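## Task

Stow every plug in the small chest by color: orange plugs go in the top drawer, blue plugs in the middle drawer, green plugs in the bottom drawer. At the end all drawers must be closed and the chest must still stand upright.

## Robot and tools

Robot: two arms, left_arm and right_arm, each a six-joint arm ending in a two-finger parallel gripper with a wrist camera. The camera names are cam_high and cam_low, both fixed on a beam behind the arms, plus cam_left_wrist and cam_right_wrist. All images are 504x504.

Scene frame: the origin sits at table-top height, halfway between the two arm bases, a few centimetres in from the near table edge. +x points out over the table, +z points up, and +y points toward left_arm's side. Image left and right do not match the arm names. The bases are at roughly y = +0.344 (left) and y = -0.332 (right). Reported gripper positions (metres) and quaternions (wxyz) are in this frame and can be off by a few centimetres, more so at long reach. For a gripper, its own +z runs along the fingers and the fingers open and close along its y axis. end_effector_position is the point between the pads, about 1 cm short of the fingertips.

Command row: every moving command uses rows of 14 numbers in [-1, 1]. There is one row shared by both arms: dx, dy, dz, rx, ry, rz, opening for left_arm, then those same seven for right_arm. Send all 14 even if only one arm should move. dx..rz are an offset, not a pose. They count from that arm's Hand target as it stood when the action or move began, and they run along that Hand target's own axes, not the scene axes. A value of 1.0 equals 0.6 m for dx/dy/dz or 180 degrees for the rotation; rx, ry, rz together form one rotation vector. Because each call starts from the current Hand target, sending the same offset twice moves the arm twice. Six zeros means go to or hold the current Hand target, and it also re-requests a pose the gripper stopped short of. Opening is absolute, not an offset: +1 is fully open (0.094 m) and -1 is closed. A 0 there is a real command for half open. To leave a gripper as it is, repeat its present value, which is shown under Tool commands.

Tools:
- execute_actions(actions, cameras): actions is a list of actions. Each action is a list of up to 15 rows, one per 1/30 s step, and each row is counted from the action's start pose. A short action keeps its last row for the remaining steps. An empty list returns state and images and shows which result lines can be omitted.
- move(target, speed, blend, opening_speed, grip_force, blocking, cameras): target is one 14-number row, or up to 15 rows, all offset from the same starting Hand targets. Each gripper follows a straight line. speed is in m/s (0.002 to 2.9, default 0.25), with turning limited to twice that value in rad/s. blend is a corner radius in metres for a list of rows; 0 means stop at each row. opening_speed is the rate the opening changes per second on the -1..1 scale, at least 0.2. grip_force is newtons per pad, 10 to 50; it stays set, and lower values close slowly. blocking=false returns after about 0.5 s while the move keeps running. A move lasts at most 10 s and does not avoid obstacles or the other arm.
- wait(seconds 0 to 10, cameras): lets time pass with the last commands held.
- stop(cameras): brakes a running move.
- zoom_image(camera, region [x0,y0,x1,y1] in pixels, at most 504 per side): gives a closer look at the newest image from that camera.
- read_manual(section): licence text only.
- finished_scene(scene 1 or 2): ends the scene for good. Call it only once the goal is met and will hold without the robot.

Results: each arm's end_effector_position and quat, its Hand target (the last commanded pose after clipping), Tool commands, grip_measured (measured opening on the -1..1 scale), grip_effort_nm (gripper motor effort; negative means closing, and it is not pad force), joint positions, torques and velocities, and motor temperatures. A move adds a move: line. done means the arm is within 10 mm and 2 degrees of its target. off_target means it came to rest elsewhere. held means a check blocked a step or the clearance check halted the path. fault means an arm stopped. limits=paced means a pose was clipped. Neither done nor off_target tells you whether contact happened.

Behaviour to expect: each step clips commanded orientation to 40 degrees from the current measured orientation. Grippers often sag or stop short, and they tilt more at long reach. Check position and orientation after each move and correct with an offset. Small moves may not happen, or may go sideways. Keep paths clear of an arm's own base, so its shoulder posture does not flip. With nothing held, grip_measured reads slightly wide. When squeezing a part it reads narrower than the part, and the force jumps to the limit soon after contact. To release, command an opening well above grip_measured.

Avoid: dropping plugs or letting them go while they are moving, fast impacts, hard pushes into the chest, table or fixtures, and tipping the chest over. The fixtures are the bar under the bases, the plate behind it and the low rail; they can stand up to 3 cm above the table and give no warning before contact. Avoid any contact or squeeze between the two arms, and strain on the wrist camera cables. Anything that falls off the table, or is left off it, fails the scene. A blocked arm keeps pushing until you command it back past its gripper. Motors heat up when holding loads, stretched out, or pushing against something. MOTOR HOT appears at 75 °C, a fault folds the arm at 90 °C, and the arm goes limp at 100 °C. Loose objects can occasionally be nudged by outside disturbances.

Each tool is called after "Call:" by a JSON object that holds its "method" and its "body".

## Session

Call:
{"method": "execute_actions", "body": {"actions": []}}

Call:
{"method": "zoom_image", "body": {"camera": "cam_high", "region": [60, 100, 340, 340]}}

Scene clock: 0.00 s.
left_arm: end_effector_position=(+0.3929, +0.3761, +0.1170) grip_measured=+1.000 grip_effort_nm=n/a end_effector_quat_wxyz=(+0.620, -0.066, +0.781, +0.020) | right_arm: end_effector_position=(+0.4086, -0.3681, +0.0596) grip_measured=+1.000 grip_effort_nm=n/a end_effector_quat_wxyz=(+0.567, +0.059, +0.821, -0.036)
Joint positions: left_arm=[0.083 1.52 0.392 0.86 -0.048 -0.078 0.094] | right_arm=[-0.035 1.573 0.369 0.874 0.064 0.04 0.094]
Joint velocities: within noise
Joint torques (N m): no reading
Motor temperatures (°C): left_arm=[18 24 22 19 18 20 20] | right_arm=[18 22 24 20 16 20 19]
Heat: left arm: 24 °C; right arm: 24 °C.
Hand target: left_arm +0.3966, +0.3767, +0.1287; +0.633, -0.067, +0.771, +0.020 | right_arm +0.4131, -0.3686, +0.0715; +0.582, +0.059, +0.810, -0.036
Tool commands: left_gripper/opening=+1.0 right_gripper/opening=+1.0
camera_calibration:
cam_left_wrist: T_world_to_cam=[[0.175639, -0.984421, 0.00815506, 0.308588], [-0.800597, -0.147652, -0.580726, 0.450129], [0.572883, 0.0954692, -0.814058, -0.0398986], [0, 0, 0, 1]] pos_world=[0.329029, 0.374052, 0.226405]
cam_right_wrist: T_world_to_cam=[[-0.106474, -0.992524, -0.0596531, -0.309979], [-0.875299, 0.122023, -0.467934, 0.440522], [0.471715, 0.00239131, -0.881748, -0.0120045], [0, 0, 0, 1]] pos_world=[0.358246, -0.361387, 0.177059]

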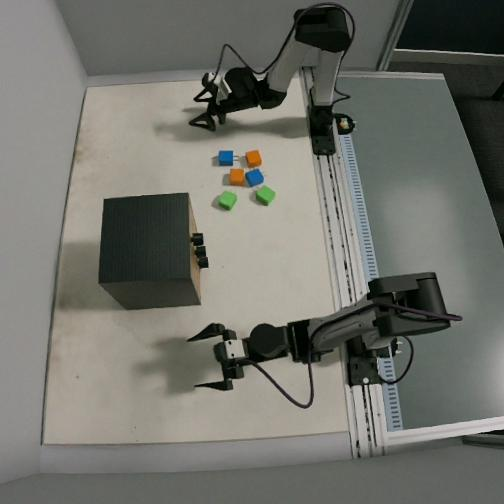

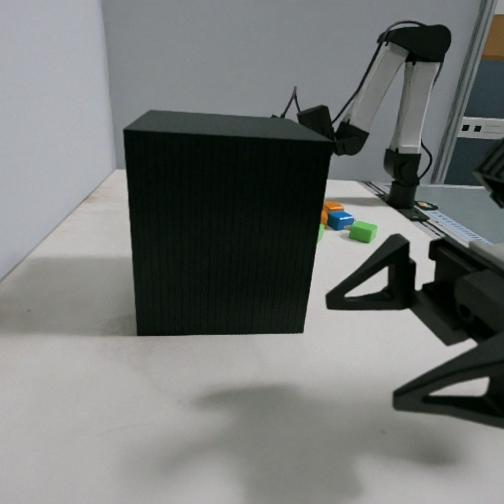

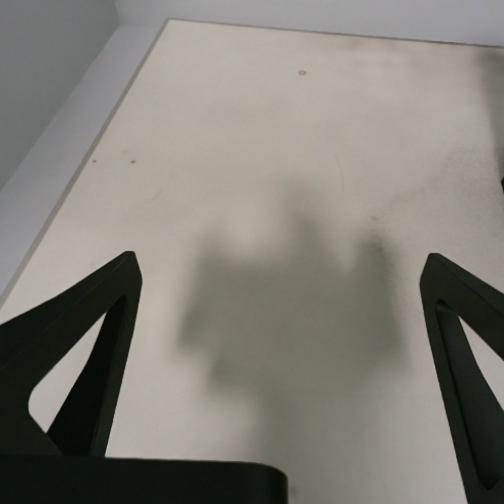

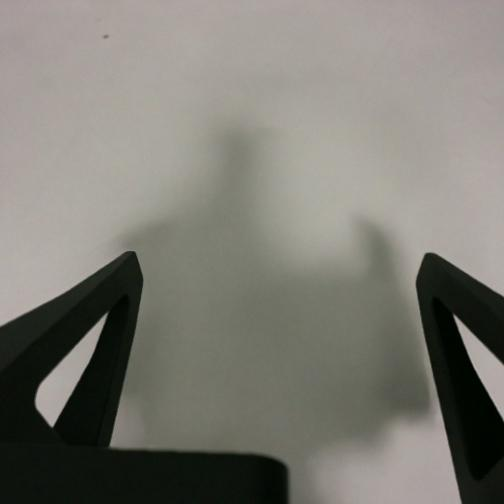

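Scaled by 1.800 from the camera's 504x504 image, which has a finer 720x720 frame.

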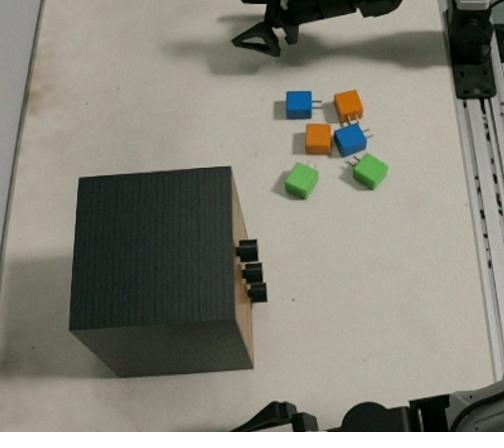

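Call:
{"method": "move", "body": {"target": [-0.025,-0.410,-0.276,0.0392,-0.0623,0.0212,0.2,-0.224,0.243,-0.418,-0.0326,0.2295,-0.031,1], "cameras": ["cam_left_wrist","cam_right_wrist","cam_high"]}}

Scene clock: 5.27 s.
left_arm: end_effector_position=(+0.2682, +0.1170, +0.1794) grip_measured=+0.202 grip_effort_nm=-0.12 end_effector_quat_wxyz=(+0.699, +0.019, +0.715, +0.003) | right_arm: end_effector_position=(+0.2382, -0.2011, +0.2716) grip_measured=+1.000 grip_effort_nm=0.01 end_effector_quat_wxyz=(+0.247, -0.005, +0.969, -0.006)
Joint positions: left_arm=[-1.099 1.436 0.458 0.855 -1.092 -0.095 0.056] | right_arm=[0.813 1.306 1.686 -1.557 0.372 0.7 0.094]
Joint torques (N m): left_arm=[0.2 -4.92 7.76 2.17 -0.28 0.11] | right_arm=[0.12 -2.58 8.65 0.91 0.28 0.08]
Heat: left arm: 24 °C; right arm: 25 °C.
Hand target: left_arm +0.2698, +0.1151, +0.1890; +0.707, +0.000, +0.707, +0.000 | right_arm +0.2402, -0.1997, +0.2807; +0.258, +0.000, +0.966, +0.000
Off the commanded pose: left_arm 0.010 m, 3 deg | right_arm 0.010 m, 2 deg.
move: off_target (left_arm)
camera_calibration:
cam_left_wrist: T_world_to_cam=[[0.0333031, -0.997453, -0.0630679, 0.127512], [-0.673571, 0.0242196, -0.738726, 0.322494], [0.738372, 0.0670826, -0.671049, 0.040398], [0, 0, 0, 1]] pos_world=[0.183148, 0.116666, 0.273386]
cam_right_wrist: T_world_to_cam=[[-0.00297621, -0.998956, -0.0455802, -0.179585], [-0.975645, -0.00709664, 0.219239, 0.181435], [-0.219334, 0.0451226, -0.974606, 0.453385], [0, 0, 0, 1]] pos_world=[0.275925, -0.198568, 0.393909]
Images, in order (width x height): cam_high 504x504, cam_left_wrist 504x504, cam_right_wrist 504x504.

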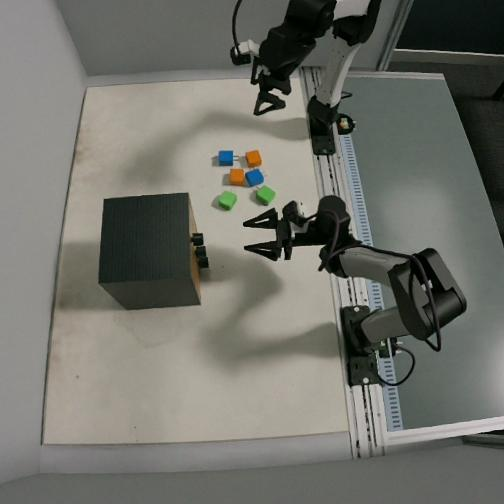

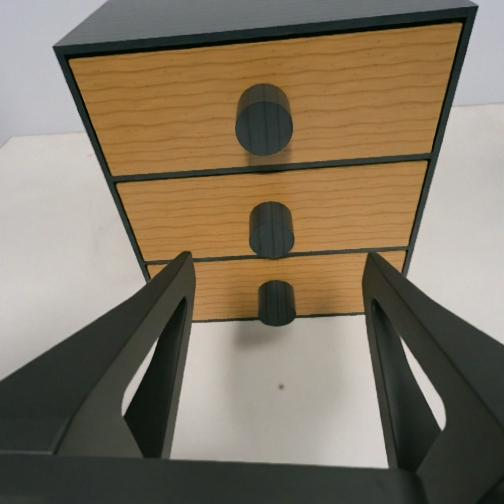

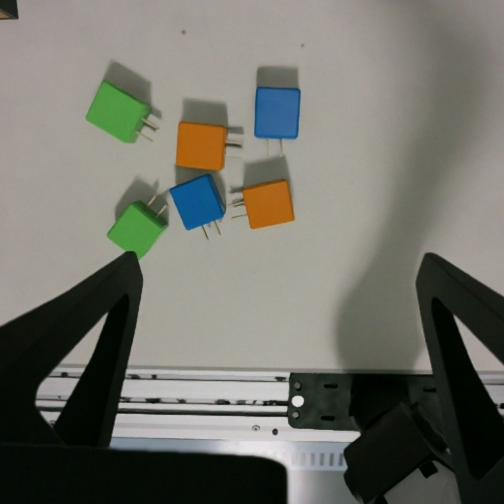

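Call:
{"method": "move", "body": {"target": [0.0,0.010,0.07,0,0,0,0.2,0,0,0,0,0,0,1], "cameras": ["cam_left_wrist"]}}

Scene clock: 11.83 s.
left_arm: end_effector_position=(+0.3061, +0.1246, +0.1785) grip_measured=+0.202 grip_effort_nm=-0.12 end_effector_quat_wxyz=(+0.698, +0.012, +0.715, +0.008) | right_arm: end_effector_position=(+0.2382, -0.2012, +0.2716) grip_measured=+1.000 grip_effort_nm=0.01 end_effector_quat_wxyz=(+0.247, -0.005, +0.969, -0.006)
Joint positions: left_arm=[-0.959 1.512 0.504 0.905 -0.969 -0.072 0.056] | right_arm=[0.813 1.306 1.686 -1.557 0.372 0.701 0.094]
Joint torques (N m): left_arm=[1.01 -5.57 8.09 2.23 0 0.1] | right_arm=[0.1 -2.58 8.64 0.89 0.28 0.09]
Heat: left arm: 24 °C; right arm: 26 °C.
Hand target: left_arm +0.3118, +0.1211, +0.1891; +0.707, +0.000, +0.707, +0.000 | right_arm +0.2402, -0.1997, +0.2808; +0.258, +0.000, +0.966, +0.000
Off the commanded pose: left_arm 0.012 m, 2 deg | right_arm 0.009 m, 2 deg.
move: off_target (left_arm)
camera_calibration:
cam_left_wrist: T_world_to_cam=[[0.0498056, -0.996873, -0.0613537, 0.128295], [-0.67495, 0.0116853, -0.737771, 0.349007], [0.736181, 0.0781558, -0.672257, 0.0107507], [0, 0, 0, 1]] pos_world=[0.221258, 0.122976, 0.272586]
Images, in order (width x height): cam_left_wrist 504x504.

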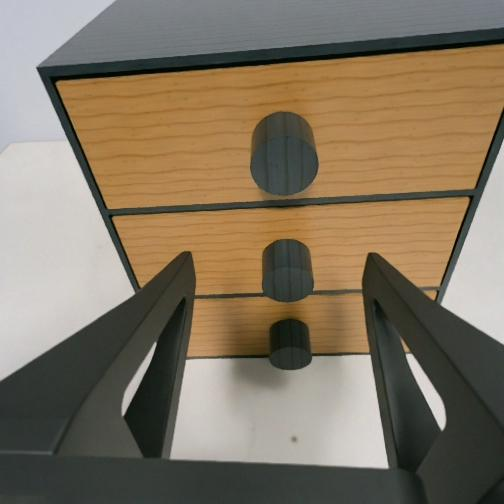

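Call:
{"method": "move", "body": {"target": [[-0.019,-0.003,0.05,0,0,0,0.2,0,0,0,0,0,0,1],[-0.019,-0.003,0.112,0,0,0,0.2,0,0,0,0,0,0,1]], "speed": 0.1, "cameras": ["cam_left_wrist"]}}

Scene clock: 15.33 s.
left_arm: end_effector_position=(+0.3725, +0.1214, +0.1923) grip_measured=+0.202 grip_effort_nm=-0.12 end_effector_quat_wxyz=(+0.701, +0.006, +0.714, +0.002) | right_arm: end_effector_position=(+0.2382, -0.2012, +0.2716) grip_measured=+1.000 grip_effort_nm=0.01 end_effector_quat_wxyz=(+0.247, -0.005, +0.969, -0.006)
Joint positions: left_arm=[-0.782 1.649 0.689 0.885 -0.793 -0.058 0.056] | right_arm=[0.813 1.306 1.686 -1.557 0.372 0.701 0.094]
Joint velocities: left_arm=[within noise] | right_arm=[-0.012 0.002 0.012 0.022 -0.154 0.007 0]
Joint torques (N m): left_arm=[1.03 -7.13 8.72 2.17 0.01 0.09] | right_arm=[0.1 -2.56 8.65 0.89 0.28 0.09]
Motor temperatures (°C): left_arm=[18 25 24 24 18 20 20] | right_arm=[18 23 26 21 16 20 19]
Heat: left arm: 25 °C; right arm: 26 °C.
Hand target: left_arm +0.3790, +0.1193, +0.2004; +0.707, +0.000, +0.707, +0.000 | right_arm +0.2402, -0.1997, +0.2808; +0.258, +0.000, +0.966, +0.000
Off the commanded pose: left_arm 0.011 m, 1 deg | right_arm 0.010 m, 2 deg.
move: off_target (left_arm)
camera_calibration:
cam_left_wrist: T_world_to_cam=[[0.050407, -0.997782, -0.0434712, 0.119085], [-0.670962, -0.00159128, -0.74149, 0.404784], [0.739776, 0.0665438, -0.669554, -0.0290085], [0, 0, 0, 1]] pos_world=[0.287052, 0.121395, 0.285898]
Images, in order (width x height): cam_left_wrist 504x504.

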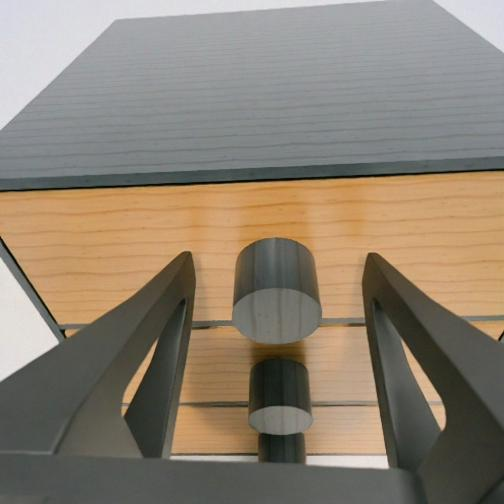

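Call:
{"method": "move", "body": {"target": [[0.011,0,0.009,0,0,0,0.2,0,0,0,0,0,0,1],[0.011,0,0.009,0,0,0,-0.6,0,0,0,0,0,0,1]], "speed": 0.06, "grip_force": [30,35], "cameras": ["cam_left_wrist"]}}

Scene clock: 18.77 s.
left_arm: end_effector_position=(+0.3769, +0.1214, +0.1818) grip_measured=-0.414 grip_effort_nm=-0.63 end_effector_quat_wxyz=(+0.696, +0.011, +0.718, +0.006) | right_arm: end_effector_position=(+0.2382, -0.2012, +0.2716) grip_measured=+1.000 grip_effort_nm=0.01 end_effector_quat_wxyz=(+0.247, -0.005, +0.969, -0.006)
Joint positions: left_arm=[-0.772 1.682 0.689 0.9 -0.781 -0.058 0.028] | right_arm=[0.813 1.306 1.686 -1.557 0.372 0.701 0.094]
Joint torques (N m): left_arm=[1.5 -7.56 8.54 2.29 -0.02 0.11] | right_arm=[0.1 -2.56 8.65 0.89 0.27 0.1]
Heat: left arm: 25 °C; right arm: 26 °C.
Hand target: left_arm +0.3844, +0.1194, +0.1938; +0.707, +0.000, +0.707, +0.000 | right_arm +0.2402, -0.1997, +0.2808; +0.258, +0.000, +0.966, +0.000
Off the commanded pose: left_arm 0.014 m, 2 deg | right_arm 0.010 m, 2 deg.
grip_force (N): 30, 35
move: off_target (left_arm); target 2's new opening was sent with left_arm's hand 0.014 m and 2 deg from that target
camera_calibration:
cam_left_wrist: T_world_to_cam=[[0.0485237, -0.997217, -0.0566084, 0.121397], [-0.680726, 0.0084572, -0.732489, 0.400872], [0.730929, 0.0740779, -0.678421, -0.0352602], [0, 0, 0, 1]] pos_world=[0.292766, 0.120281, 0.276585]
Images, in order (width x height): cam_left_wrist 504x504.

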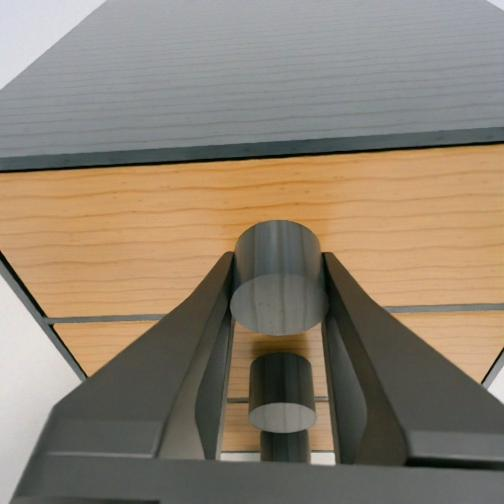

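Call:
{"method": "move", "body": {"target": [0,-0.018,-0.217,0,0,0,-0.6,0.138,0.008,0.232,-0.2326,0.041,-0.499,0.5], "speed": 0.12, "cameras": ["all"]}}

Scene clock: 28.60 s.
left_arm: end_effector_position=(+0.2590, +0.1117, +0.1798) grip_measured=-0.415 grip_effort_nm=-0.65 end_effector_quat_wxyz=(+0.700, +0.009, +0.714, +0.024) | right_arm: end_effector_position=(+0.2412, -0.1954, +0.1204) grip_measured=+0.502 grip_effort_nm=-0.09 end_effector_quat_wxyz=(-0.116, +0.749, -0.641, -0.121)
Joint positions: left_arm=[-1.154 1.462 0.491 0.826 -1.189 -0.104 0.027] | right_arm=[0.36 1.418 1.213 -1.25 -0.319 -1.382 0.071]
Joint torques (N m): left_arm=[-0.88 -9.91 6 1.9 -0.01 0.05] | right_arm=[-0.8 -3.97 6.12 0.35 -0.39 -0.09]
Heat: left arm: 27 °C; right arm: 27 °C.
Hand target: left_arm +0.2542, +0.1085, +0.1937; +0.707, +0.000, +0.707, +0.000 | right_arm +0.2381, -0.1947, +0.1189; -0.113, +0.749, -0.640, -0.132
Off the commanded pose: left_arm 0.015 m, 3 deg | right_arm 0.004 m, 1 deg.
grip_force (N): 30, 35
move: off_target (left_arm)
camera_calibration:
cam_left_wrist: T_world_to_cam=[[0.0758467, -0.993971, -0.0791724, 0.113992], [-0.672111, 0.00768905, -0.740411, 0.318387], [0.736556, 0.10937, -0.667476, 0.0428726], [0, 0, 0, 1]] pos_world=[0.173767, 0.106168, 0.273378]
cam_right_wrist: T_world_to_cam=[[0.990715, 0.130762, -0.0372128, -0.200623], [0.135133, -0.917086, 0.375089, -0.246906], [0.0149203, -0.376635, -0.926241, 0.16174], [0, 0, 0, 1]] pos_world=[0.229712, -0.139283, 0.234957]

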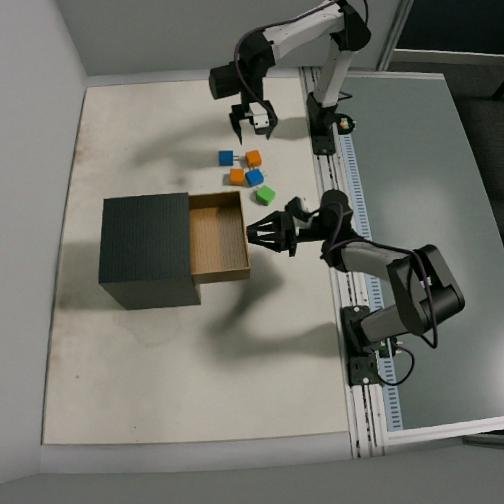

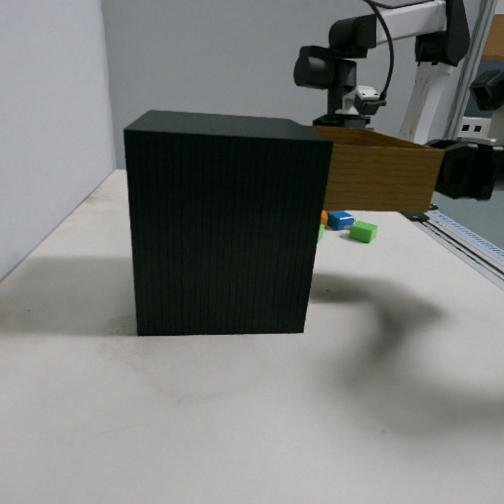

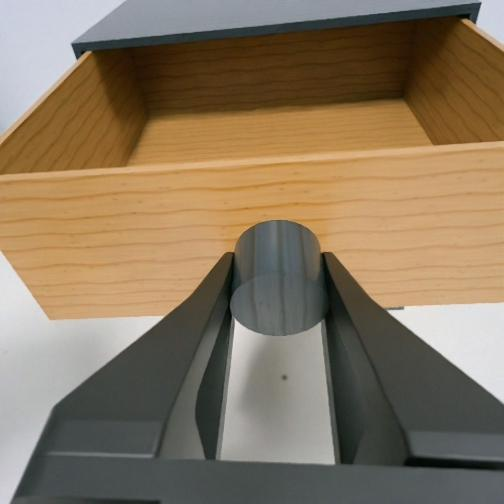

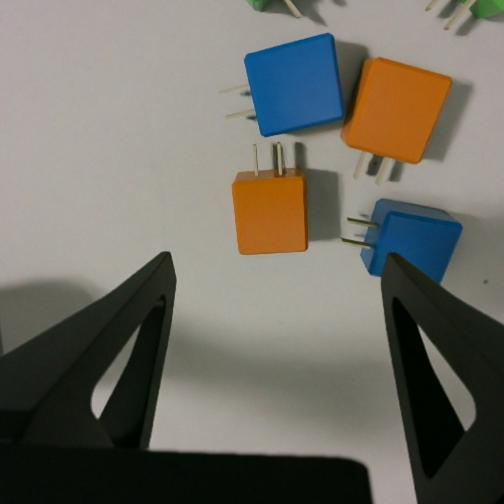

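Call:
{"method": "move", "body": {"target": [[0,0,0,0,0,0,0.2,0.061,0.004,0.141,0,0,0,0.15],[0,0,-0.08,0,0,0,0.2,0.061,0.004,0.141,0,0,0,-0.5],[0,0.25,-0.1,0,0,0,0.2,0.061,0.004,0.141,0,0,0,-0.5]], "speed": [0.1,0.12,0.25], "cameras": ["cam_right_wrist","cam_high"]}}

Scene clock: 37.43 s.
left_arm: end_effector_position=(+0.1940, +0.2584, +0.1789) grip_measured=+0.198 grip_effort_nm=0.14 end_effector_quat_wxyz=(+0.701, +0.022, +0.712, +0.026) | right_arm: end_effector_position=(+0.2365, -0.2021, +0.0283) grip_measured=-0.418 grip_effort_nm=-0.75 end_effector_quat_wxyz=(-0.110, +0.748, -0.643, -0.127)
Joint positions: left_arm=[-1.176 0.261 0.113 0.013 -1.196 -0.074 0.056] | right_arm=[0.334 1.479 0.896 -0.897 -0.325 -1.408 0.027]
Joint torques (N m): left_arm=[1.1 0.49 9.83 1.82 0.07 -0.25] | right_arm=[-0.55 -4.23 5.74 0.48 -0.35 -0.08]
Heat: left arm: 28 °C; right arm: 27 °C.
Hand target: left_arm +0.1942, +0.2586, +0.1939; +0.707, +0.000, +0.707, +0.000 | right_arm +0.2364, -0.2003, +0.0269; -0.113, +0.749, -0.640, -0.133
Off the commanded pose: left_arm 0.015 m, 4 deg | right_arm 0.002 m, 1 deg.
grip_force (N): 30, 35
move: off_target (left_arm)
camera_calibration:
cam_right_wrist: T_world_to_cam=[[0.989896, 0.13053, -0.0553962, -0.197878], [0.141786, -0.916262, 0.374647, -0.219295], [-0.00185489, -0.378716, -0.925511, 0.0774186], [0, 0, 0, 1]] pos_world=[0.227115, -0.145783, 0.142848]
Images, in order (width x height): cam_high 504x504, cam_right_wrist 504x504.

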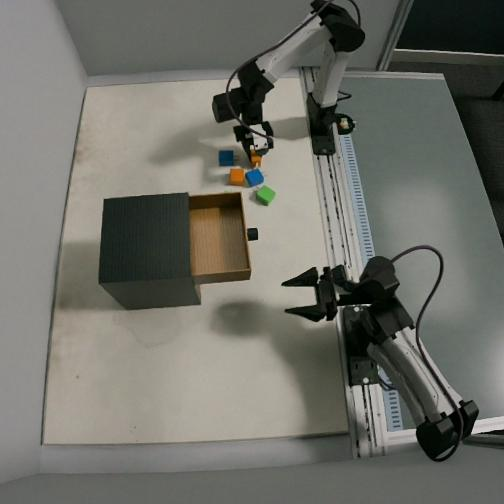

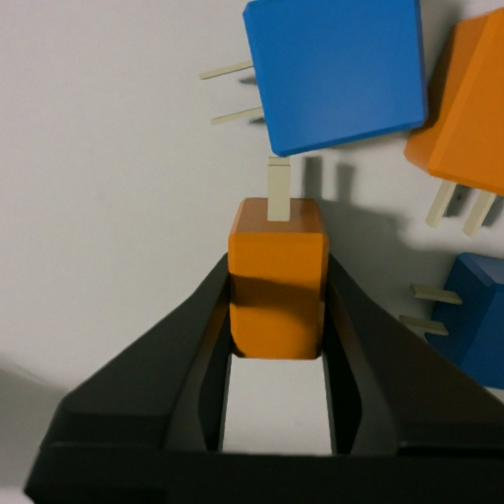

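Call:
{"method": "move", "body": {"target": [[0,0,0,0,0,0,0.2,-0.137,0,-0.376,0,0,0,-0.5],[0,0,0,0,0,0,0.2,-0.558,-0.2205,-0.228,0,0,0,-0.5],[0,0,0,0,0,0,0.2,-0.516,-0.2205,-0.111,0,0,0,-0.5]], "speed": [0.25,0.25,0.1], "blend": [0.03,0.01,0], "cameras": ["cam_right_wrist","cam_high","cam_low"]}}

Scene clock: 43.17 s.
left_arm: end_effector_position=(+0.1940, +0.2585, +0.1786) grip_measured=+0.198 grip_effort_nm=0.14 end_effector_quat_wxyz=(+0.701, +0.022, +0.712, +0.026) | right_arm: end_effector_position=(+0.3258, +0.0827, +0.1996) grip_measured=-0.418 grip_effort_nm=-0.75 end_effector_quat_wxyz=(-0.199, +0.726, -0.643, -0.141)
Joint positions: left_arm=[-1.176 0.261 0.113 0.011 -1.196 -0.075 0.056] | right_arm=[0.872 2.4 2.83 -1.565 -0.258 -0.802 0.027]
Joint torques (N m): left_arm=[1.07 0.23 9.73 1.82 0.03 -0.2] | right_arm=[0.02 -10.88 5.56 1.01 -0.11 -0.07]
Heat: left arm: 28 °C; right arm: 27 °C.
Hand target: left_arm +0.1942, +0.2586, +0.1939; +0.707, +0.000, +0.707, +0.000 | right_arm +0.3254, +0.0850, +0.1955; -0.113, +0.749, -0.640, -0.132
Off the commanded pose: left_arm 0.015 m, 4 deg | right_arm 0.005 m, 10 deg.
elbow stopped short (right arm): the move would have taken joint 3 (elbow) straighter than the controller allows.
joint read past its limit (right arm) — joint 4 (wrist pitch), lower limit.
joint sent to its limit (right arm) — joint 4 (wrist pitch), lower limit. The joint targets are off in orientation, not in position.
grip_force (N): 30, 35
move: off_target (left_arm, right_arm)
camera_calibration:
cam_right_wrist: T_world_to_cam=[[0.995221, 0.0843391, 0.0492059, -0.332713], [0.0705588, -0.969515, 0.234655, 0.0203366], [0.0674964, -0.230061, -0.970833, 0.318127], [0, 0, 0, 1]] pos_world=[0.308216, 0.120966, 0.320447]
Images, in order (width x height): cam_high 504x504, cam_low 504x504, cam_right_wrist 504x504.

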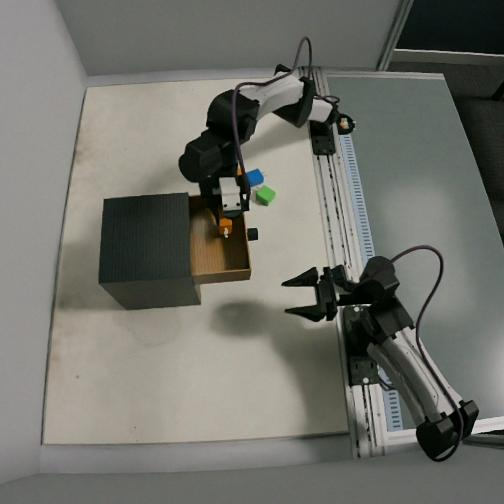

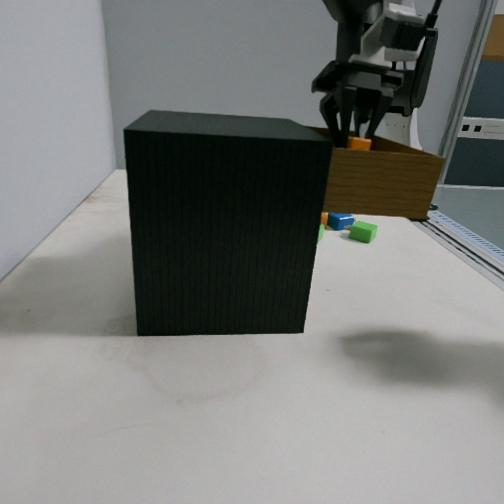

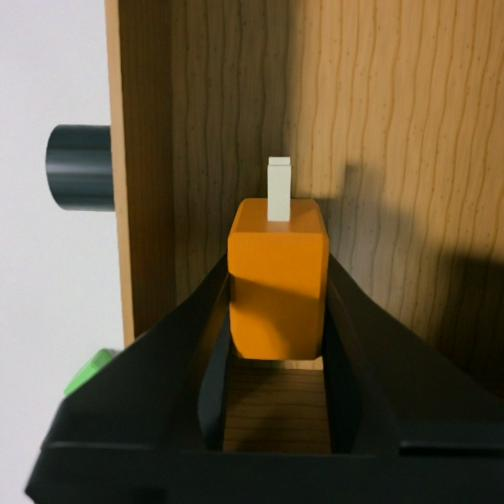

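Call:
{"method": "move", "body": {"target": [0,0,0,0,0,0,0.2,0.008,0,0.024,0,-0.05,0,-0.5], "speed": 0.04, "cameras": ["cam_low","cam_right_wrist"]}}

Call:
{"method": "zoom_image", "body": {"camera": "cam_low", "region": [280, 60, 460, 240]}}

Scene clock: 45.87 s.
left_arm: end_effector_position=(+0.1940, +0.2585, +0.1786) grip_measured=+0.198 grip_effort_nm=0.14 end_effector_quat_wxyz=(+0.701, +0.022, +0.712, +0.026) | right_arm: end_effector_position=(+0.3268, +0.0826, +0.1849) grip_measured=-0.418 grip_effort_nm=-0.75 end_effector_quat_wxyz=(-0.180, +0.730, -0.633, -0.182)
Joint positions: left_arm=[-1.176 0.261 0.113 0.011 -1.196 -0.075 0.056] | right_arm=[0.838 2.426 2.808 -1.565 -0.355 -0.843 0.027]
Joint torques (N m): left_arm=[0.95 0.4 9.65 1.89 0.06 -0.22] | right_arm=[-0.46 -10.88 5.53 0.93 -0.39 -0.08]
Motor temperatures (°C): left_arm=[18 27 29 25 18 20 20] | right_arm=[18 25 27 21 16 20 20]
Heat: left arm: 29 °C; right arm: 27 °C.
Hand target: left_arm +0.1942, +0.2586, +0.1939; +0.707, +0.000, +0.707, +0.000 | right_arm +0.3254, +0.0854, +0.1804; -0.163, +0.736, -0.629, -0.191
Off the commanded pose: left_arm 0.015 m, 4 deg | right_arm 0.006 m, 2 deg.
joint read past its limit (right arm) — joint 4 (wrist pitch), lower limit.
joint sent to its limit (right arm) — joint 4 (wrist pitch), lower limit. The joint targets still meet the commanded pose.
grip_force (N): 30, 35
move: off_target (left_arm)
camera_calibration:
cam_right_wrist: T_world_to_cam=[[0.991969, 0.123748, -0.0261539, -0.321236], [0.126481, -0.971039, 0.202698, 0.0113703], [-0.000312942, -0.204378, -0.978892, 0.325296], [0, 0, 0, 1]] pos_world=[0.31732, 0.117277, 0.307724]
Images, in order (width x height): cam_low 504x504, cam_right_wrist 504x504.

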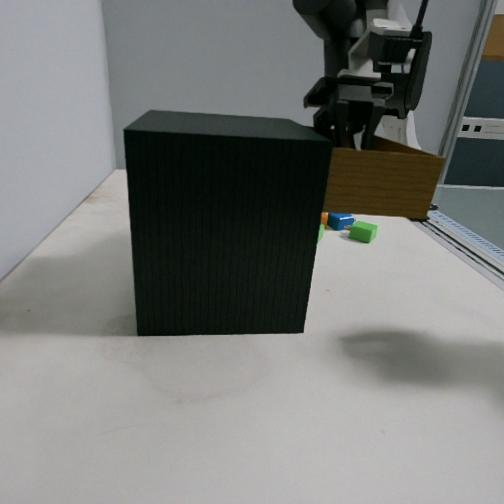

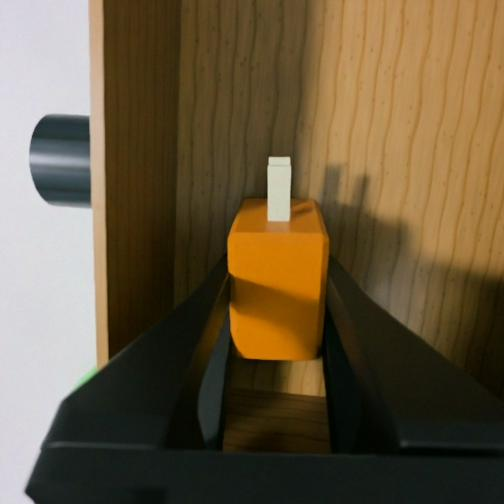

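Scaled by 2.800 from the camera's 504x504 image, which has a finer 720x720 frame.

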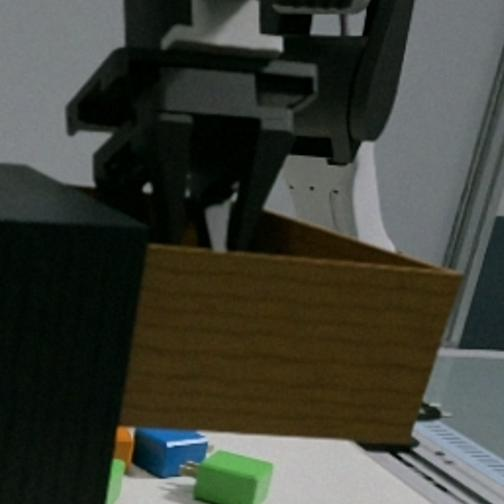

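Call:
{"method": "move", "body": {"target": [0,0,0,0,0,0,0.2,0.008,0,0.024,0,0,0,-0.5], "speed": 0.03}}

Scene clock: 47.17 s.
left_arm: end_effector_position=(+0.1940, +0.2585, +0.1786) grip_measured=+0.198 grip_effort_nm=0.14 end_effector_quat_wxyz=(+0.701, +0.022, +0.712, +0.026) | right_arm: end_effector_position=(+0.3258, +0.0845, +0.1804) grip_measured=-0.418 grip_effort_nm=-0.75 end_effector_quat_wxyz=(-0.176, +0.732, -0.631, -0.187)
Joint positions: left_arm=[-1.176 0.261 0.113 0.011 -1.196 -0.075 0.056] | right_arm=[0.838 2.426 2.787 -1.553 -0.367 -0.849 0.027]
Joint torques (N m): left_arm=[1.24 0.47 9.96 1.79 0.04 -0.2] | right_arm=[-0.12 -9.99 4.23 0.98 -0.28 -0.09]
Heat: left arm: 29 °C; right arm: 27 °C.
Hand target: left_arm +0.1942, +0.2586, +0.1939; +0.707, +0.000, +0.707, +0.000 | right_arm +0.3249, +0.0881, +0.1654; -0.163, +0.736, -0.629, -0.191
Off the commanded pose: left_arm 0.015 m, 4 deg | right_arm 0.015 m, 2 deg.
grip_force (N): 30, 35
move: off_target (left_arm, right_arm)

Call:
{"method": "move", "body": {"target": [[0,0,0,0,0,0,0.2,-0.011,0,-0.020,0,0,0,-0.5],[0,0,0,0,0,0,0.2,-0.011,0,-0.020,0,0,0,-0.15],[0,0,0,0,0,0,0.2,-0.109,0,-0.197,0,0,0,-0.15],[0,0,0,0,0,0,0.2,0.147,0.156,-0.339,0.1776,0.0425,0.389,0.5],[0,0,0,0,0,0,0.2,0.327,0.201,-0.115,0.1776,0.0425,0.389,0.5]], "speed": [0.05,0.05,0.12,0.25,0.25], "cameras": ["cam_right_wrist","cam_high"]}}

Scene clock: 58.37 s.
left_arm: end_effector_position=(+0.1940, +0.2585, +0.1786) grip_measured=+0.198 grip_effort_nm=0.14 end_effector_quat_wxyz=(+0.701, +0.022, +0.712, +0.026) | right_arm: end_effector_position=(+0.2354, -0.1342, +0.1216) grip_measured=+0.498 grip_effort_nm=0.10 end_effector_quat_wxyz=(+0.153, -0.192, +0.969, +0.019)
Joint positions: left_arm=[-1.176 0.261 0.113 0.011 -1.196 -0.075 0.056] | right_arm=[0.855 1.383 1.177 -1.065 0.17 0.408 0.07]
Joint torques (N m): left_arm=[0.98 0.38 9.69 1.81 0.04 -0.21] | right_arm=[-0.7 -7.38 6.38 0.98 0.06 -0.03]
Heat: left arm: 32 °C; right arm: 29 °C.
Hand target: left_arm +0.1942, +0.2586, +0.1939; +0.707, +0.000, +0.707, +0.000 | right_arm +0.2377, -0.1331, +0.1306; +0.170, -0.189, +0.967, +0.033
Off the commanded pose: left_arm 0.015 m, 4 deg | right_arm 0.009 m, 3 deg.
elbow stopped short (right arm): the move would have taken joint 3 (elbow) straighter than the controller allows.
grip_force (N): 30, 35
move: off_target (left_arm, right_arm); target 4's new opening was sent with right_arm's hand 0.015 m and 6 deg from that target
camera_calibration:
cam_right_wrist: T_world_to_cam=[[0.35816, -0.933017, -0.0346493, -0.197014], [-0.850258, -0.341273, 0.400741, 0.115683], [-0.385723, -0.114069, -0.915536, 0.314169], [0, 0, 0, 1]] pos_world=[0.290105, -0.108501, 0.234448]
Images, in order (width x height): cam_high 504x504, cam_right_wrist 504x504.

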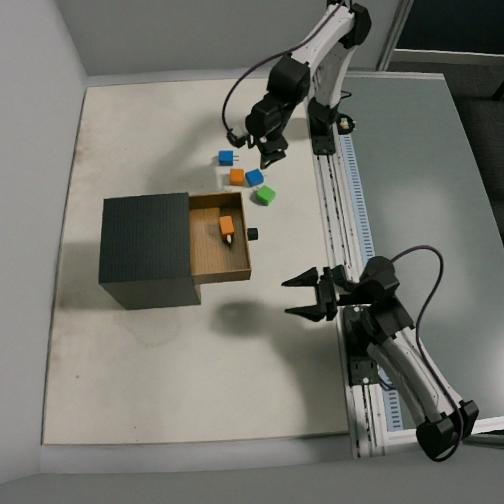

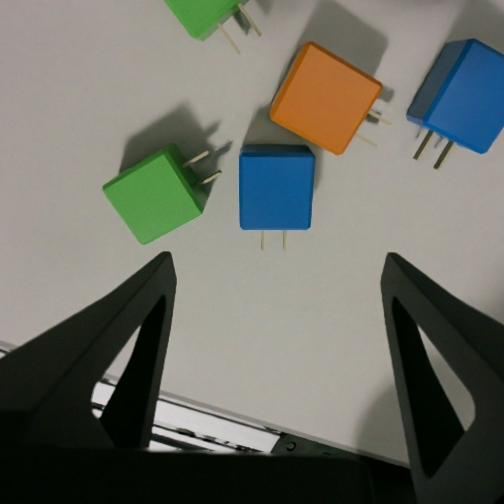

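Call:
{"method": "move", "body": {"target": [[0,0,0,0,0,0,0.2,0.0565,-0.0016,0.149,0,0,0,0.15],[0,0,0,0,0,0,0.2,0.0565,-0.0016,0.149,0,0,0,-0.5],[0,0,0,0,0,0,0.2,0.0395,-0.0016,0.102,0,0,0,-0.5],[0,0,0,0,0,0,0.2,0.1305,-0.106,0.069,0,0,0,-0.5],[0,0,0,0,0,0,0.2,0.1465,-0.106,0.113,0,0,0,-0.5]], "speed": [0.12,0.1,0.12,0.15,0.06], "cameras": ["cam_right_wrist"]}}

Scene clock: 67.77 s.
left_arm: end_effector_position=(+0.1940, +0.2585, +0.1786) grip_measured=+0.198 grip_effort_nm=0.14 end_effector_quat_wxyz=(+0.701, +0.022, +0.712, +0.026) | right_arm: end_effector_position=(+0.2038, -0.2174, +0.0372) grip_measured=-0.241 grip_effort_nm=-0.75 end_effector_quat_wxyz=(+0.166, -0.187, +0.968, +0.026)
Joint positions: left_arm=[-1.176 0.261 0.113 0.01 -1.196 -0.075 0.056] | right_arm=[0.643 1.057 0.614 -0.77 0.104 0.212 0.036]
Joint torques (N m): left_arm=[0.94 0.06 9.7 1.79 0.06 -0.25] | right_arm=[-0.79 -1.65 6.39 1.12 -0.07 -0.07]
Motor temperatures (°C): left_arm=[18 25 34 26 18 20 20] | right_arm=[18 28 28 21 16 20 20]
Heat: left arm: 34 °C; right arm: 28 °C.
Hand target: left_arm +0.1942, +0.2586, +0.1939; +0.707, +0.000, +0.707, +0.000 | right_arm +0.2065, -0.2144, +0.0368; +0.170, -0.189, +0.967, +0.033
Off the commanded pose: left_arm 0.015 m, 4 deg | right_arm 0.004 m, 1 deg.
grip_force (N): 30, 35
move: off_target (left_arm)
camera_calibration:
cam_right_wrist: T_world_to_cam=[[0.352089, -0.934875, -0.045182, -0.265025], [-0.861902, -0.34267, 0.373768, 0.0973079], [-0.364909, -0.0926572, -0.926421, 0.215991], [0, 0, 0, 1]] pos_world=[0.255999, -0.194408, 0.151754]
Images, in order (width x height): cam_right_wrist 504x504.

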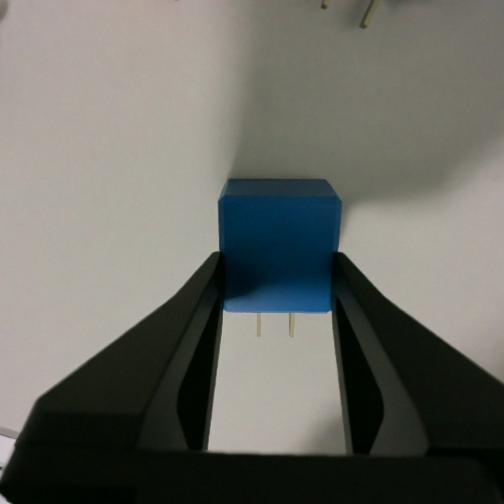

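Call:
{"method": "move", "body": {"target": [[0,0,0,0,0,0,0.2,0,0,0,0,0,0,0.1],[0,0,0,0,0,0,0.2,-0.051,0,-0.141,0,0,0,0.1],[0,0,0,0,0,0,0.2,-0.220,0.068,-0.085,-0.1245,0,-0.342,0.3]], "speed": [0.1,0.15,0.25], "blend": [0,0.02,0], "cameras": ["cam_right_wrist"]}}

Scene clock: 74.77 s.
left_arm: end_effector_position=(+0.1940, +0.2585, +0.1786) grip_measured=+0.198 grip_effort_nm=0.14 end_effector_quat_wxyz=(+0.701, +0.022, +0.712, +0.026) | right_arm: end_effector_position=(+0.2855, -0.1404, +0.1228) grip_measured=+0.298 grip_effort_nm=0.10 end_effector_quat_wxyz=(-0.116, +0.680, -0.715, -0.114)
Joint positions: left_arm=[-1.176 0.261 0.113 0.01 -1.196 -0.075 0.056] | right_arm=[0.499 1.609 1.406 -1.173 -0.274 -1.029 0.061]
Joint torques (N m): left_arm=[1.06 0.25 9.88 1.83 0.09 -0.17] | right_arm=[-0.73 -5.57 9.37 0.52 -0.35 -0.09]
Heat: left arm: 35 °C; right arm: 29 °C.
Hand target: left_arm +0.1942, +0.2586, +0.1939; +0.707, +0.000, +0.707, +0.000 | right_arm +0.2901, -0.1366, +0.1298; -0.125, +0.682, -0.711, -0.120
Off the commanded pose: left_arm 0.015 m, 4 deg | right_arm 0.009 m, 1 deg.
grip_force (N): 30, 35
move: off_target (left_arm)
camera_calibration:
cam_right_wrist: T_world_to_cam=[[0.995685, -0.0692022, -0.0618265, -0.278203], [-0.0403803, -0.922963, 0.382766, -0.155037], [-0.0835518, -0.378618, -0.921774, 0.211223], [0, 0, 0, 1]] pos_world=[0.288391, -0.0823726, 0.236842]
Images, in order (width x height): cam_right_wrist 504x504.

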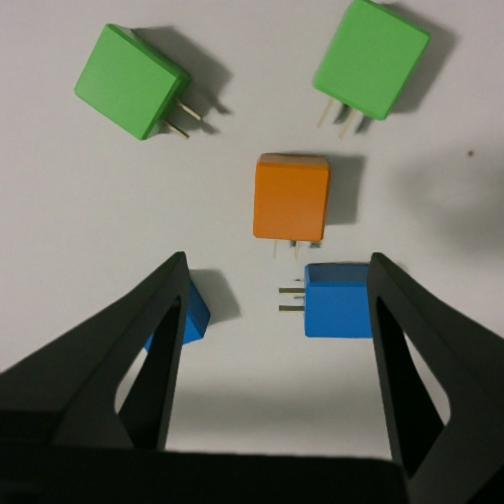

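Call:
{"method": "move", "body": {"target": [[0,0,0,0,0,0,0.2,0.054,-0.011,0.1455,0,0,0,0.3],[0,0,0,0,0,0,0.2,0.054,-0.011,0.1455,0,0,0,-0.5]], "speed": 0.1, "cameras": ["cam_right_wrist"]}}

Scene clock: 79.50 s.
left_arm: end_effector_position=(+0.1940, +0.2585, +0.1786) grip_measured=+0.198 grip_effort_nm=0.14 end_effector_quat_wxyz=(+0.701, +0.022, +0.712, +0.026) | right_arm: end_effector_position=(+0.2955, -0.1396, +0.0383) grip_measured=-0.261 grip_effort_nm=-0.71 end_effector_quat_wxyz=(-0.121, +0.680, -0.714, -0.113)
Joint positions: left_arm=[-1.176 0.261 0.113 0.01 -1.196 -0.075 0.056] | right_arm=[0.483 1.689 1.154 -0.836 -0.277 -1.046 0.035]
Joint torques (N m): left_arm=[1.11 0.27 9.77 1.82 0.04 -0.26] | right_arm=[-0.68 -6.3 6.09 0.73 -0.34 -0.08]
Heat: left arm: 36 °C; right arm: 29 °C.
Hand target: left_arm +0.1942, +0.2586, +0.1939; +0.707, +0.000, +0.707, +0.000 | right_arm +0.2966, -0.1374, +0.0368; -0.125, +0.682, -0.711, -0.120
Off the commanded pose: left_arm 0.015 m, 4 deg | right_arm 0.003 m, 1 deg.
grip_force (N): 30, 35
move: off_target (left_arm)
camera_calibration:
cam_right_wrist: T_world_to_cam=[[0.996175, -0.0685033, -0.0542373, -0.293595], [-0.042998, -0.924722, 0.378207, -0.12084], [-0.0760628, -0.374428, -0.924131, 0.132956], [0, 0, 0, 1]] pos_world=[0.297389, -0.0820731, 0.152648]
Images, in order (width x height): cam_right_wrist 504x504.

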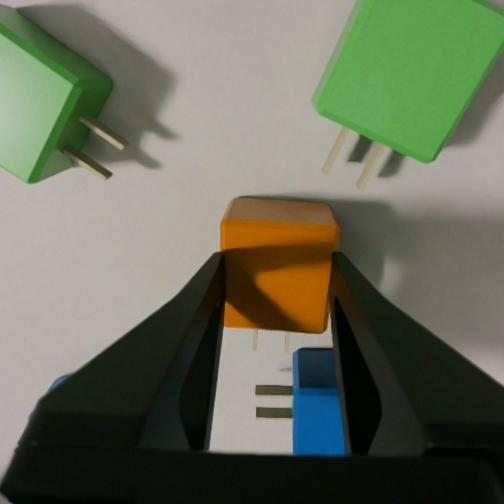

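Call:
{"method": "move", "body": {"target": [[0,0,0,0,0,0,0.2,0,0,0,0,0,0,0.3],[0,0,0,0,0,0,0.2,0.006,0,0.018,0,0,0,0.3],[0,0,0,0,0,0,0.2,0.006,0,0.018,0,0,0,-0.5]], "speed": 0.1, "cameras": ["cam_right_wrist"]}}

Scene clock: 83.30 s.
left_arm: end_effector_position=(+0.1940, +0.2585, +0.1786) grip_measured=+0.198 grip_effort_nm=0.14 end_effector_quat_wxyz=(+0.701, +0.022, +0.712, +0.026) | right_arm: end_effector_position=(+0.2963, -0.1391, +0.0281) grip_measured=-0.183 grip_effort_nm=-0.69 end_effector_quat_wxyz=(-0.123, +0.680, -0.714, -0.113)
Joint positions: left_arm=[-1.176 0.261 0.113 0.01 -1.196 -0.075 0.056] | right_arm=[0.483 1.702 1.126 -0.791 -0.277 -1.046 0.038]
Joint torques (N m): left_arm=[1.35 0.21 9.89 1.82 0.08 -0.17] | right_arm=[-0.64 -6.17 5.87 0.74 -0.35 -0.08]
Heat: left arm: 36 °C; right arm: 28 °C.
Hand target: left_arm +0.1942, +0.2586, +0.1939; +0.707, +0.000, +0.707, +0.000 | right_arm +0.2966, -0.1371, +0.0254; -0.125, +0.682, -0.711, -0.120
Off the commanded pose: left_arm 0.015 m, 4 deg | right_arm 0.003 m, 1 deg.
grip_force (N): 30, 35
move: off_target (left_arm)
camera_calibration:
cam_right_wrist: T_world_to_cam=[[0.996352, -0.0685169, -0.0508748, -0.295053], [-0.0444107, -0.925355, 0.37649, -0.116113], [-0.0728732, -0.372858, -0.925023, 0.123073], [0, 0, 0, 1]] pos_world=[0.297789, -0.0817734, 0.14255]
Images, in order (width x height): cam_right_wrist 504x504.

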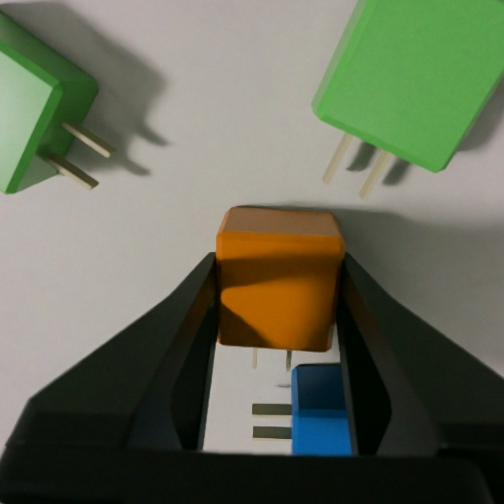

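Call:
{"method": "move", "body": {"target": [[0,0,0,0,0,0,0.2,-0.1535,0,-0.4235,0,0,0,-0.5],[0,0,0,0,0,0,0.2,-0.588,-0.036,-0.252,0.058,-0.0825,0.1117,-0.5],[0,0,0,0,0,0,0.2,-0.537,-0.036,-0.1105,0.058,-0.0825,0.1117,-0.5]], "speed": [0.25,0.25,0.08], "blend": [0.03,0.01,0], "cameras": ["cam_right_wrist","cam_high","cam_low"]}}

Scene clock: 90.77 s.
left_arm: end_effector_position=(+0.1940, +0.2585, +0.1786) grip_measured=+0.198 grip_effort_nm=0.14 end_effector_quat_wxyz=(+0.701, +0.022, +0.712, +0.026) | right_arm: end_effector_position=(+0.3443, +0.1471, +0.1821) grip_measured=-0.186 grip_effort_nm=-0.74 end_effector_quat_wxyz=(+0.255, -0.505, +0.809, +0.160)
Joint positions: left_arm=[-1.176 0.261 0.113 0.01 -1.196 -0.075 0.056] | right_arm=[0.975 2.388 2.638 -1.195 -0.077 -0.155 0.038]
Joint torques (N m): left_arm=[1.09 0.23 9.7 1.8 0.02 -0.19] | right_arm=[0.84 -16.39 4.92 1.02 -0.06 -0.03]
Heat: left arm: 37 °C; right arm: 29 °C.
Hand target: left_arm +0.1942, +0.2586, +0.1939; +0.707, +0.000, +0.707, +0.000 | right_arm +0.3300, +0.1419, +0.1979; +0.254, -0.512, +0.804, +0.162
Off the commanded pose: left_arm 0.015 m, 4 deg | right_arm 0.022 m, 1 deg.
elbow stopped short (right arm): the move would have taken joint 3 (elbow) straighter than the controller allows.
grip_force (N): 30, 35
move: off_target (left_arm, right_arm)
camera_calibration:
cam_right_wrist: T_world_to_cam=[[0.895321, -0.441151, -0.0615262, -0.223836], [-0.433238, -0.89457, 0.109766, 0.270798], [-0.103463, -0.0716199, -0.992051, 0.354046], [0, 0, 0, 1]] pos_world=[0.354356, 0.168859, 0.307736]
Images, in order (width x height): cam_high 504x504, cam_low 504x504, cam_right_wrist 504x504.

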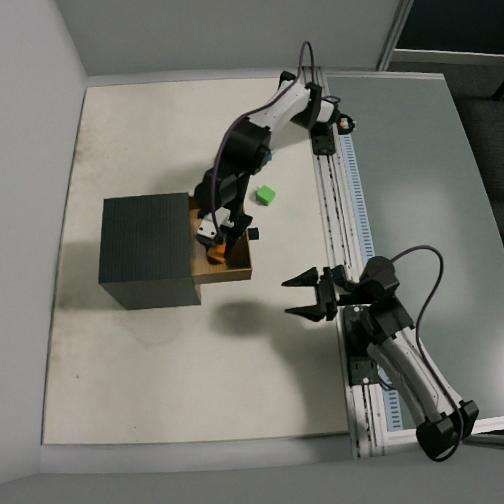

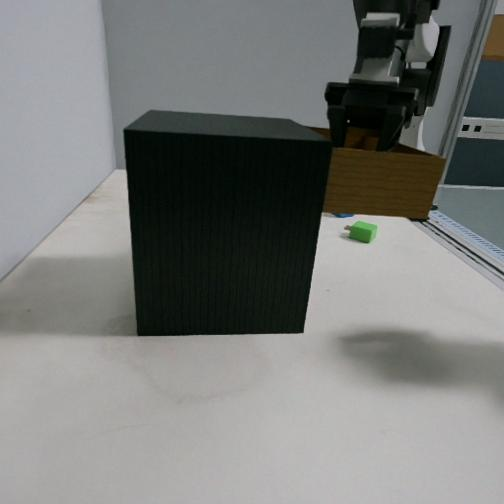

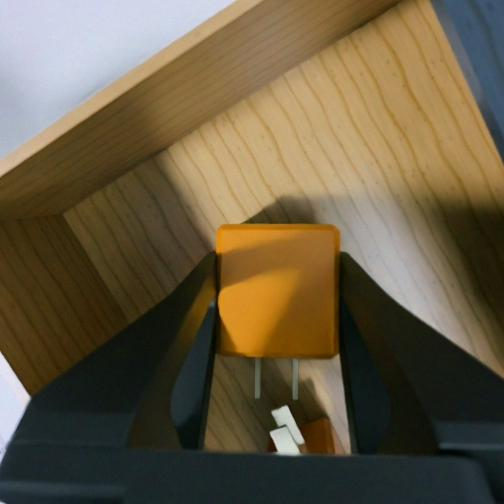

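Call:
{"method": "move", "body": {"target": [0,0,0,0,0,0,0.2,0,0,0,0,0,0,0], "opening_speed": 0.6}}

Call:
{"method": "execute_actions", "body": {"actions": []}}

Scene clock: 96.40 s.
left_arm: end_effector_position=(+0.1940, +0.2585, +0.1786) grip_measured=+0.198 grip_effort_nm=0.14 end_effector_quat_wxyz=(+0.701, +0.022, +0.712, +0.026) | right_arm: end_effector_position=(+0.3444, +0.1447, +0.1746) grip_measured=-0.002 grip_effort_nm=0.12 end_effector_quat_wxyz=(+0.247, -0.505, +0.813, +0.152)
Joint positions: left_arm=[-1.176 0.261 0.113 0.01 -1.196 -0.075 0.056] | right_arm=[0.975 2.388 2.618 -1.195 -0.068 -0.155 0.047]
Joint torques (N m): left_arm=[0.91 0.08 9.63 1.82 0.1 -0.23] | right_arm=[0.83 -16.79 5.91 1.06 -0.15 -0.03]
Motor temperatures (°C): left_arm=[18 24 38 27 18 20 20] | right_arm=[18 33 29 22 16 20 20]
Heat: left arm: 38 °C; right arm: 33 °C.
Hand target: left_arm +0.1942, +0.2586, +0.1939; +0.707, +0.000, +0.707, +0.000 | right_arm +0.3301, +0.1418, +0.1979; +0.254, -0.512, +0.804, +0.162
Off the commanded pose: left_arm 0.015 m, 4 deg | right_arm 0.028 m, 2 deg.
grip_force (N): 30, 35
move: off_target (left_arm, right_arm)

Scene clock: 96.40 s.
left_arm: end_effector_position=(+0.1940, +0.2585, +0.1786) grip_measured=+0.198 grip_effort_nm=0.14 end_effector_quat_wxyz=(+0.701, +0.022, +0.712, +0.026) | right_arm: end_effector_position=(+0.3444, +0.1447, +0.1746) grip_measured=-0.002 grip_effort_nm=0.12 end_effector_quat_wxyz=(+0.247, -0.505, +0.813, +0.152)
Joint positions: left_arm=[-1.176 0.261 0.113 0.01 -1.196 -0.075 0.056] | right_arm=[0.975 2.388 2.618 -1.195 -0.068 -0.155 0.047]
Joint velocities: within noise
Joint torques (N m): left_arm=[0.91 0.08 9.63 1.82 0.1 -0.23] | right_arm=[0.83 -16.79 5.91 1.06 -0.15 -0.03]
Motor temperatures (°C): left_arm=[18 24 38 27 18 20 20] | right_arm=[18 33 29 22 16 20 20]
Heat: left arm: 38 °C; right arm: 33 °C.
Hand target: left_arm +0.1942, +0.2586, +0.1939; +0.707, +0.000, +0.707, +0.000 | right_arm +0.3301, +0.1418, +0.1979; +0.254, -0.512, +0.804, +0.162
Tool commands: left_gripper/opening=+0.2 right_gripper/opening=+0.0
Off the commanded pose: left_arm 0.015 m, 4 deg | right_arm 0.028 m, 2 deg.
grip_force (N): 30, 35
camera_calibration:
cam_left_wrist: T_world_to_cam=[[0.0604674, -0.993134, -0.100147, 0.27127], [-0.6692, 0.0341083, -0.742299, 0.265637], [0.740618, 0.111903, -0.662542, 0.0715712], [0, 0, 0, 1]] pos_world=[0.108355, 0.252338, 0.271768]
cam_right_wrist: T_world_to_cam=[[0.892794, -0.446874, -0.0567626, -0.224609], [-0.437014, -0.889794, 0.131475, 0.266275], [-0.10926, -0.0925743, -0.989693, 0.351109], [0, 0, 0, 1]] pos_world=[0.355257, 0.169061, 0.299732]

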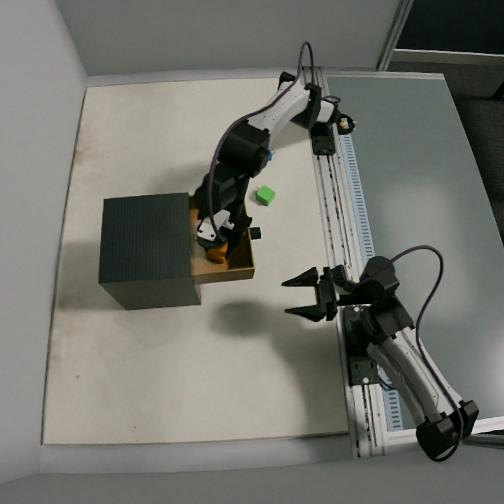

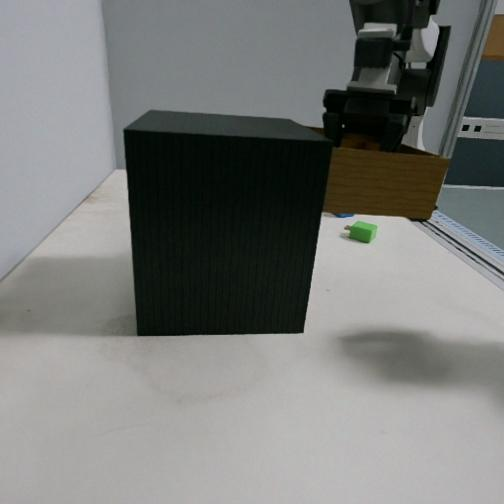

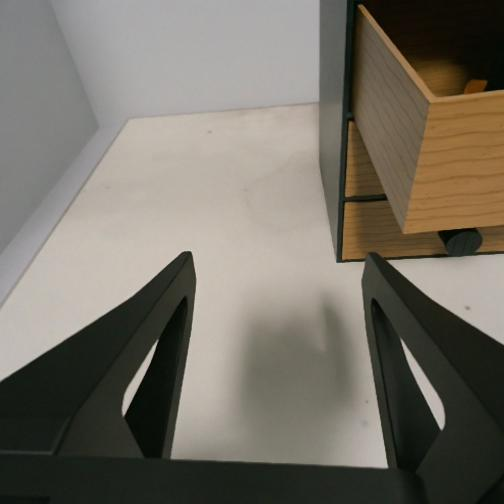

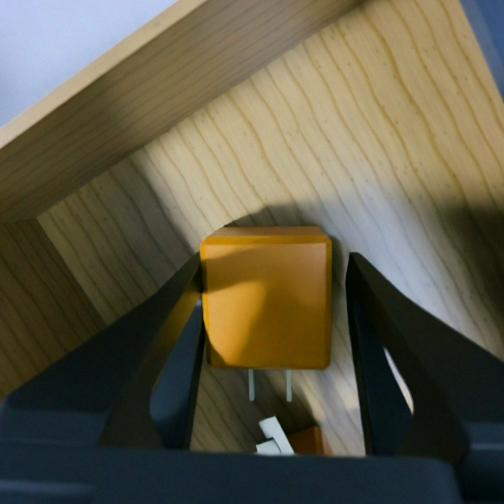

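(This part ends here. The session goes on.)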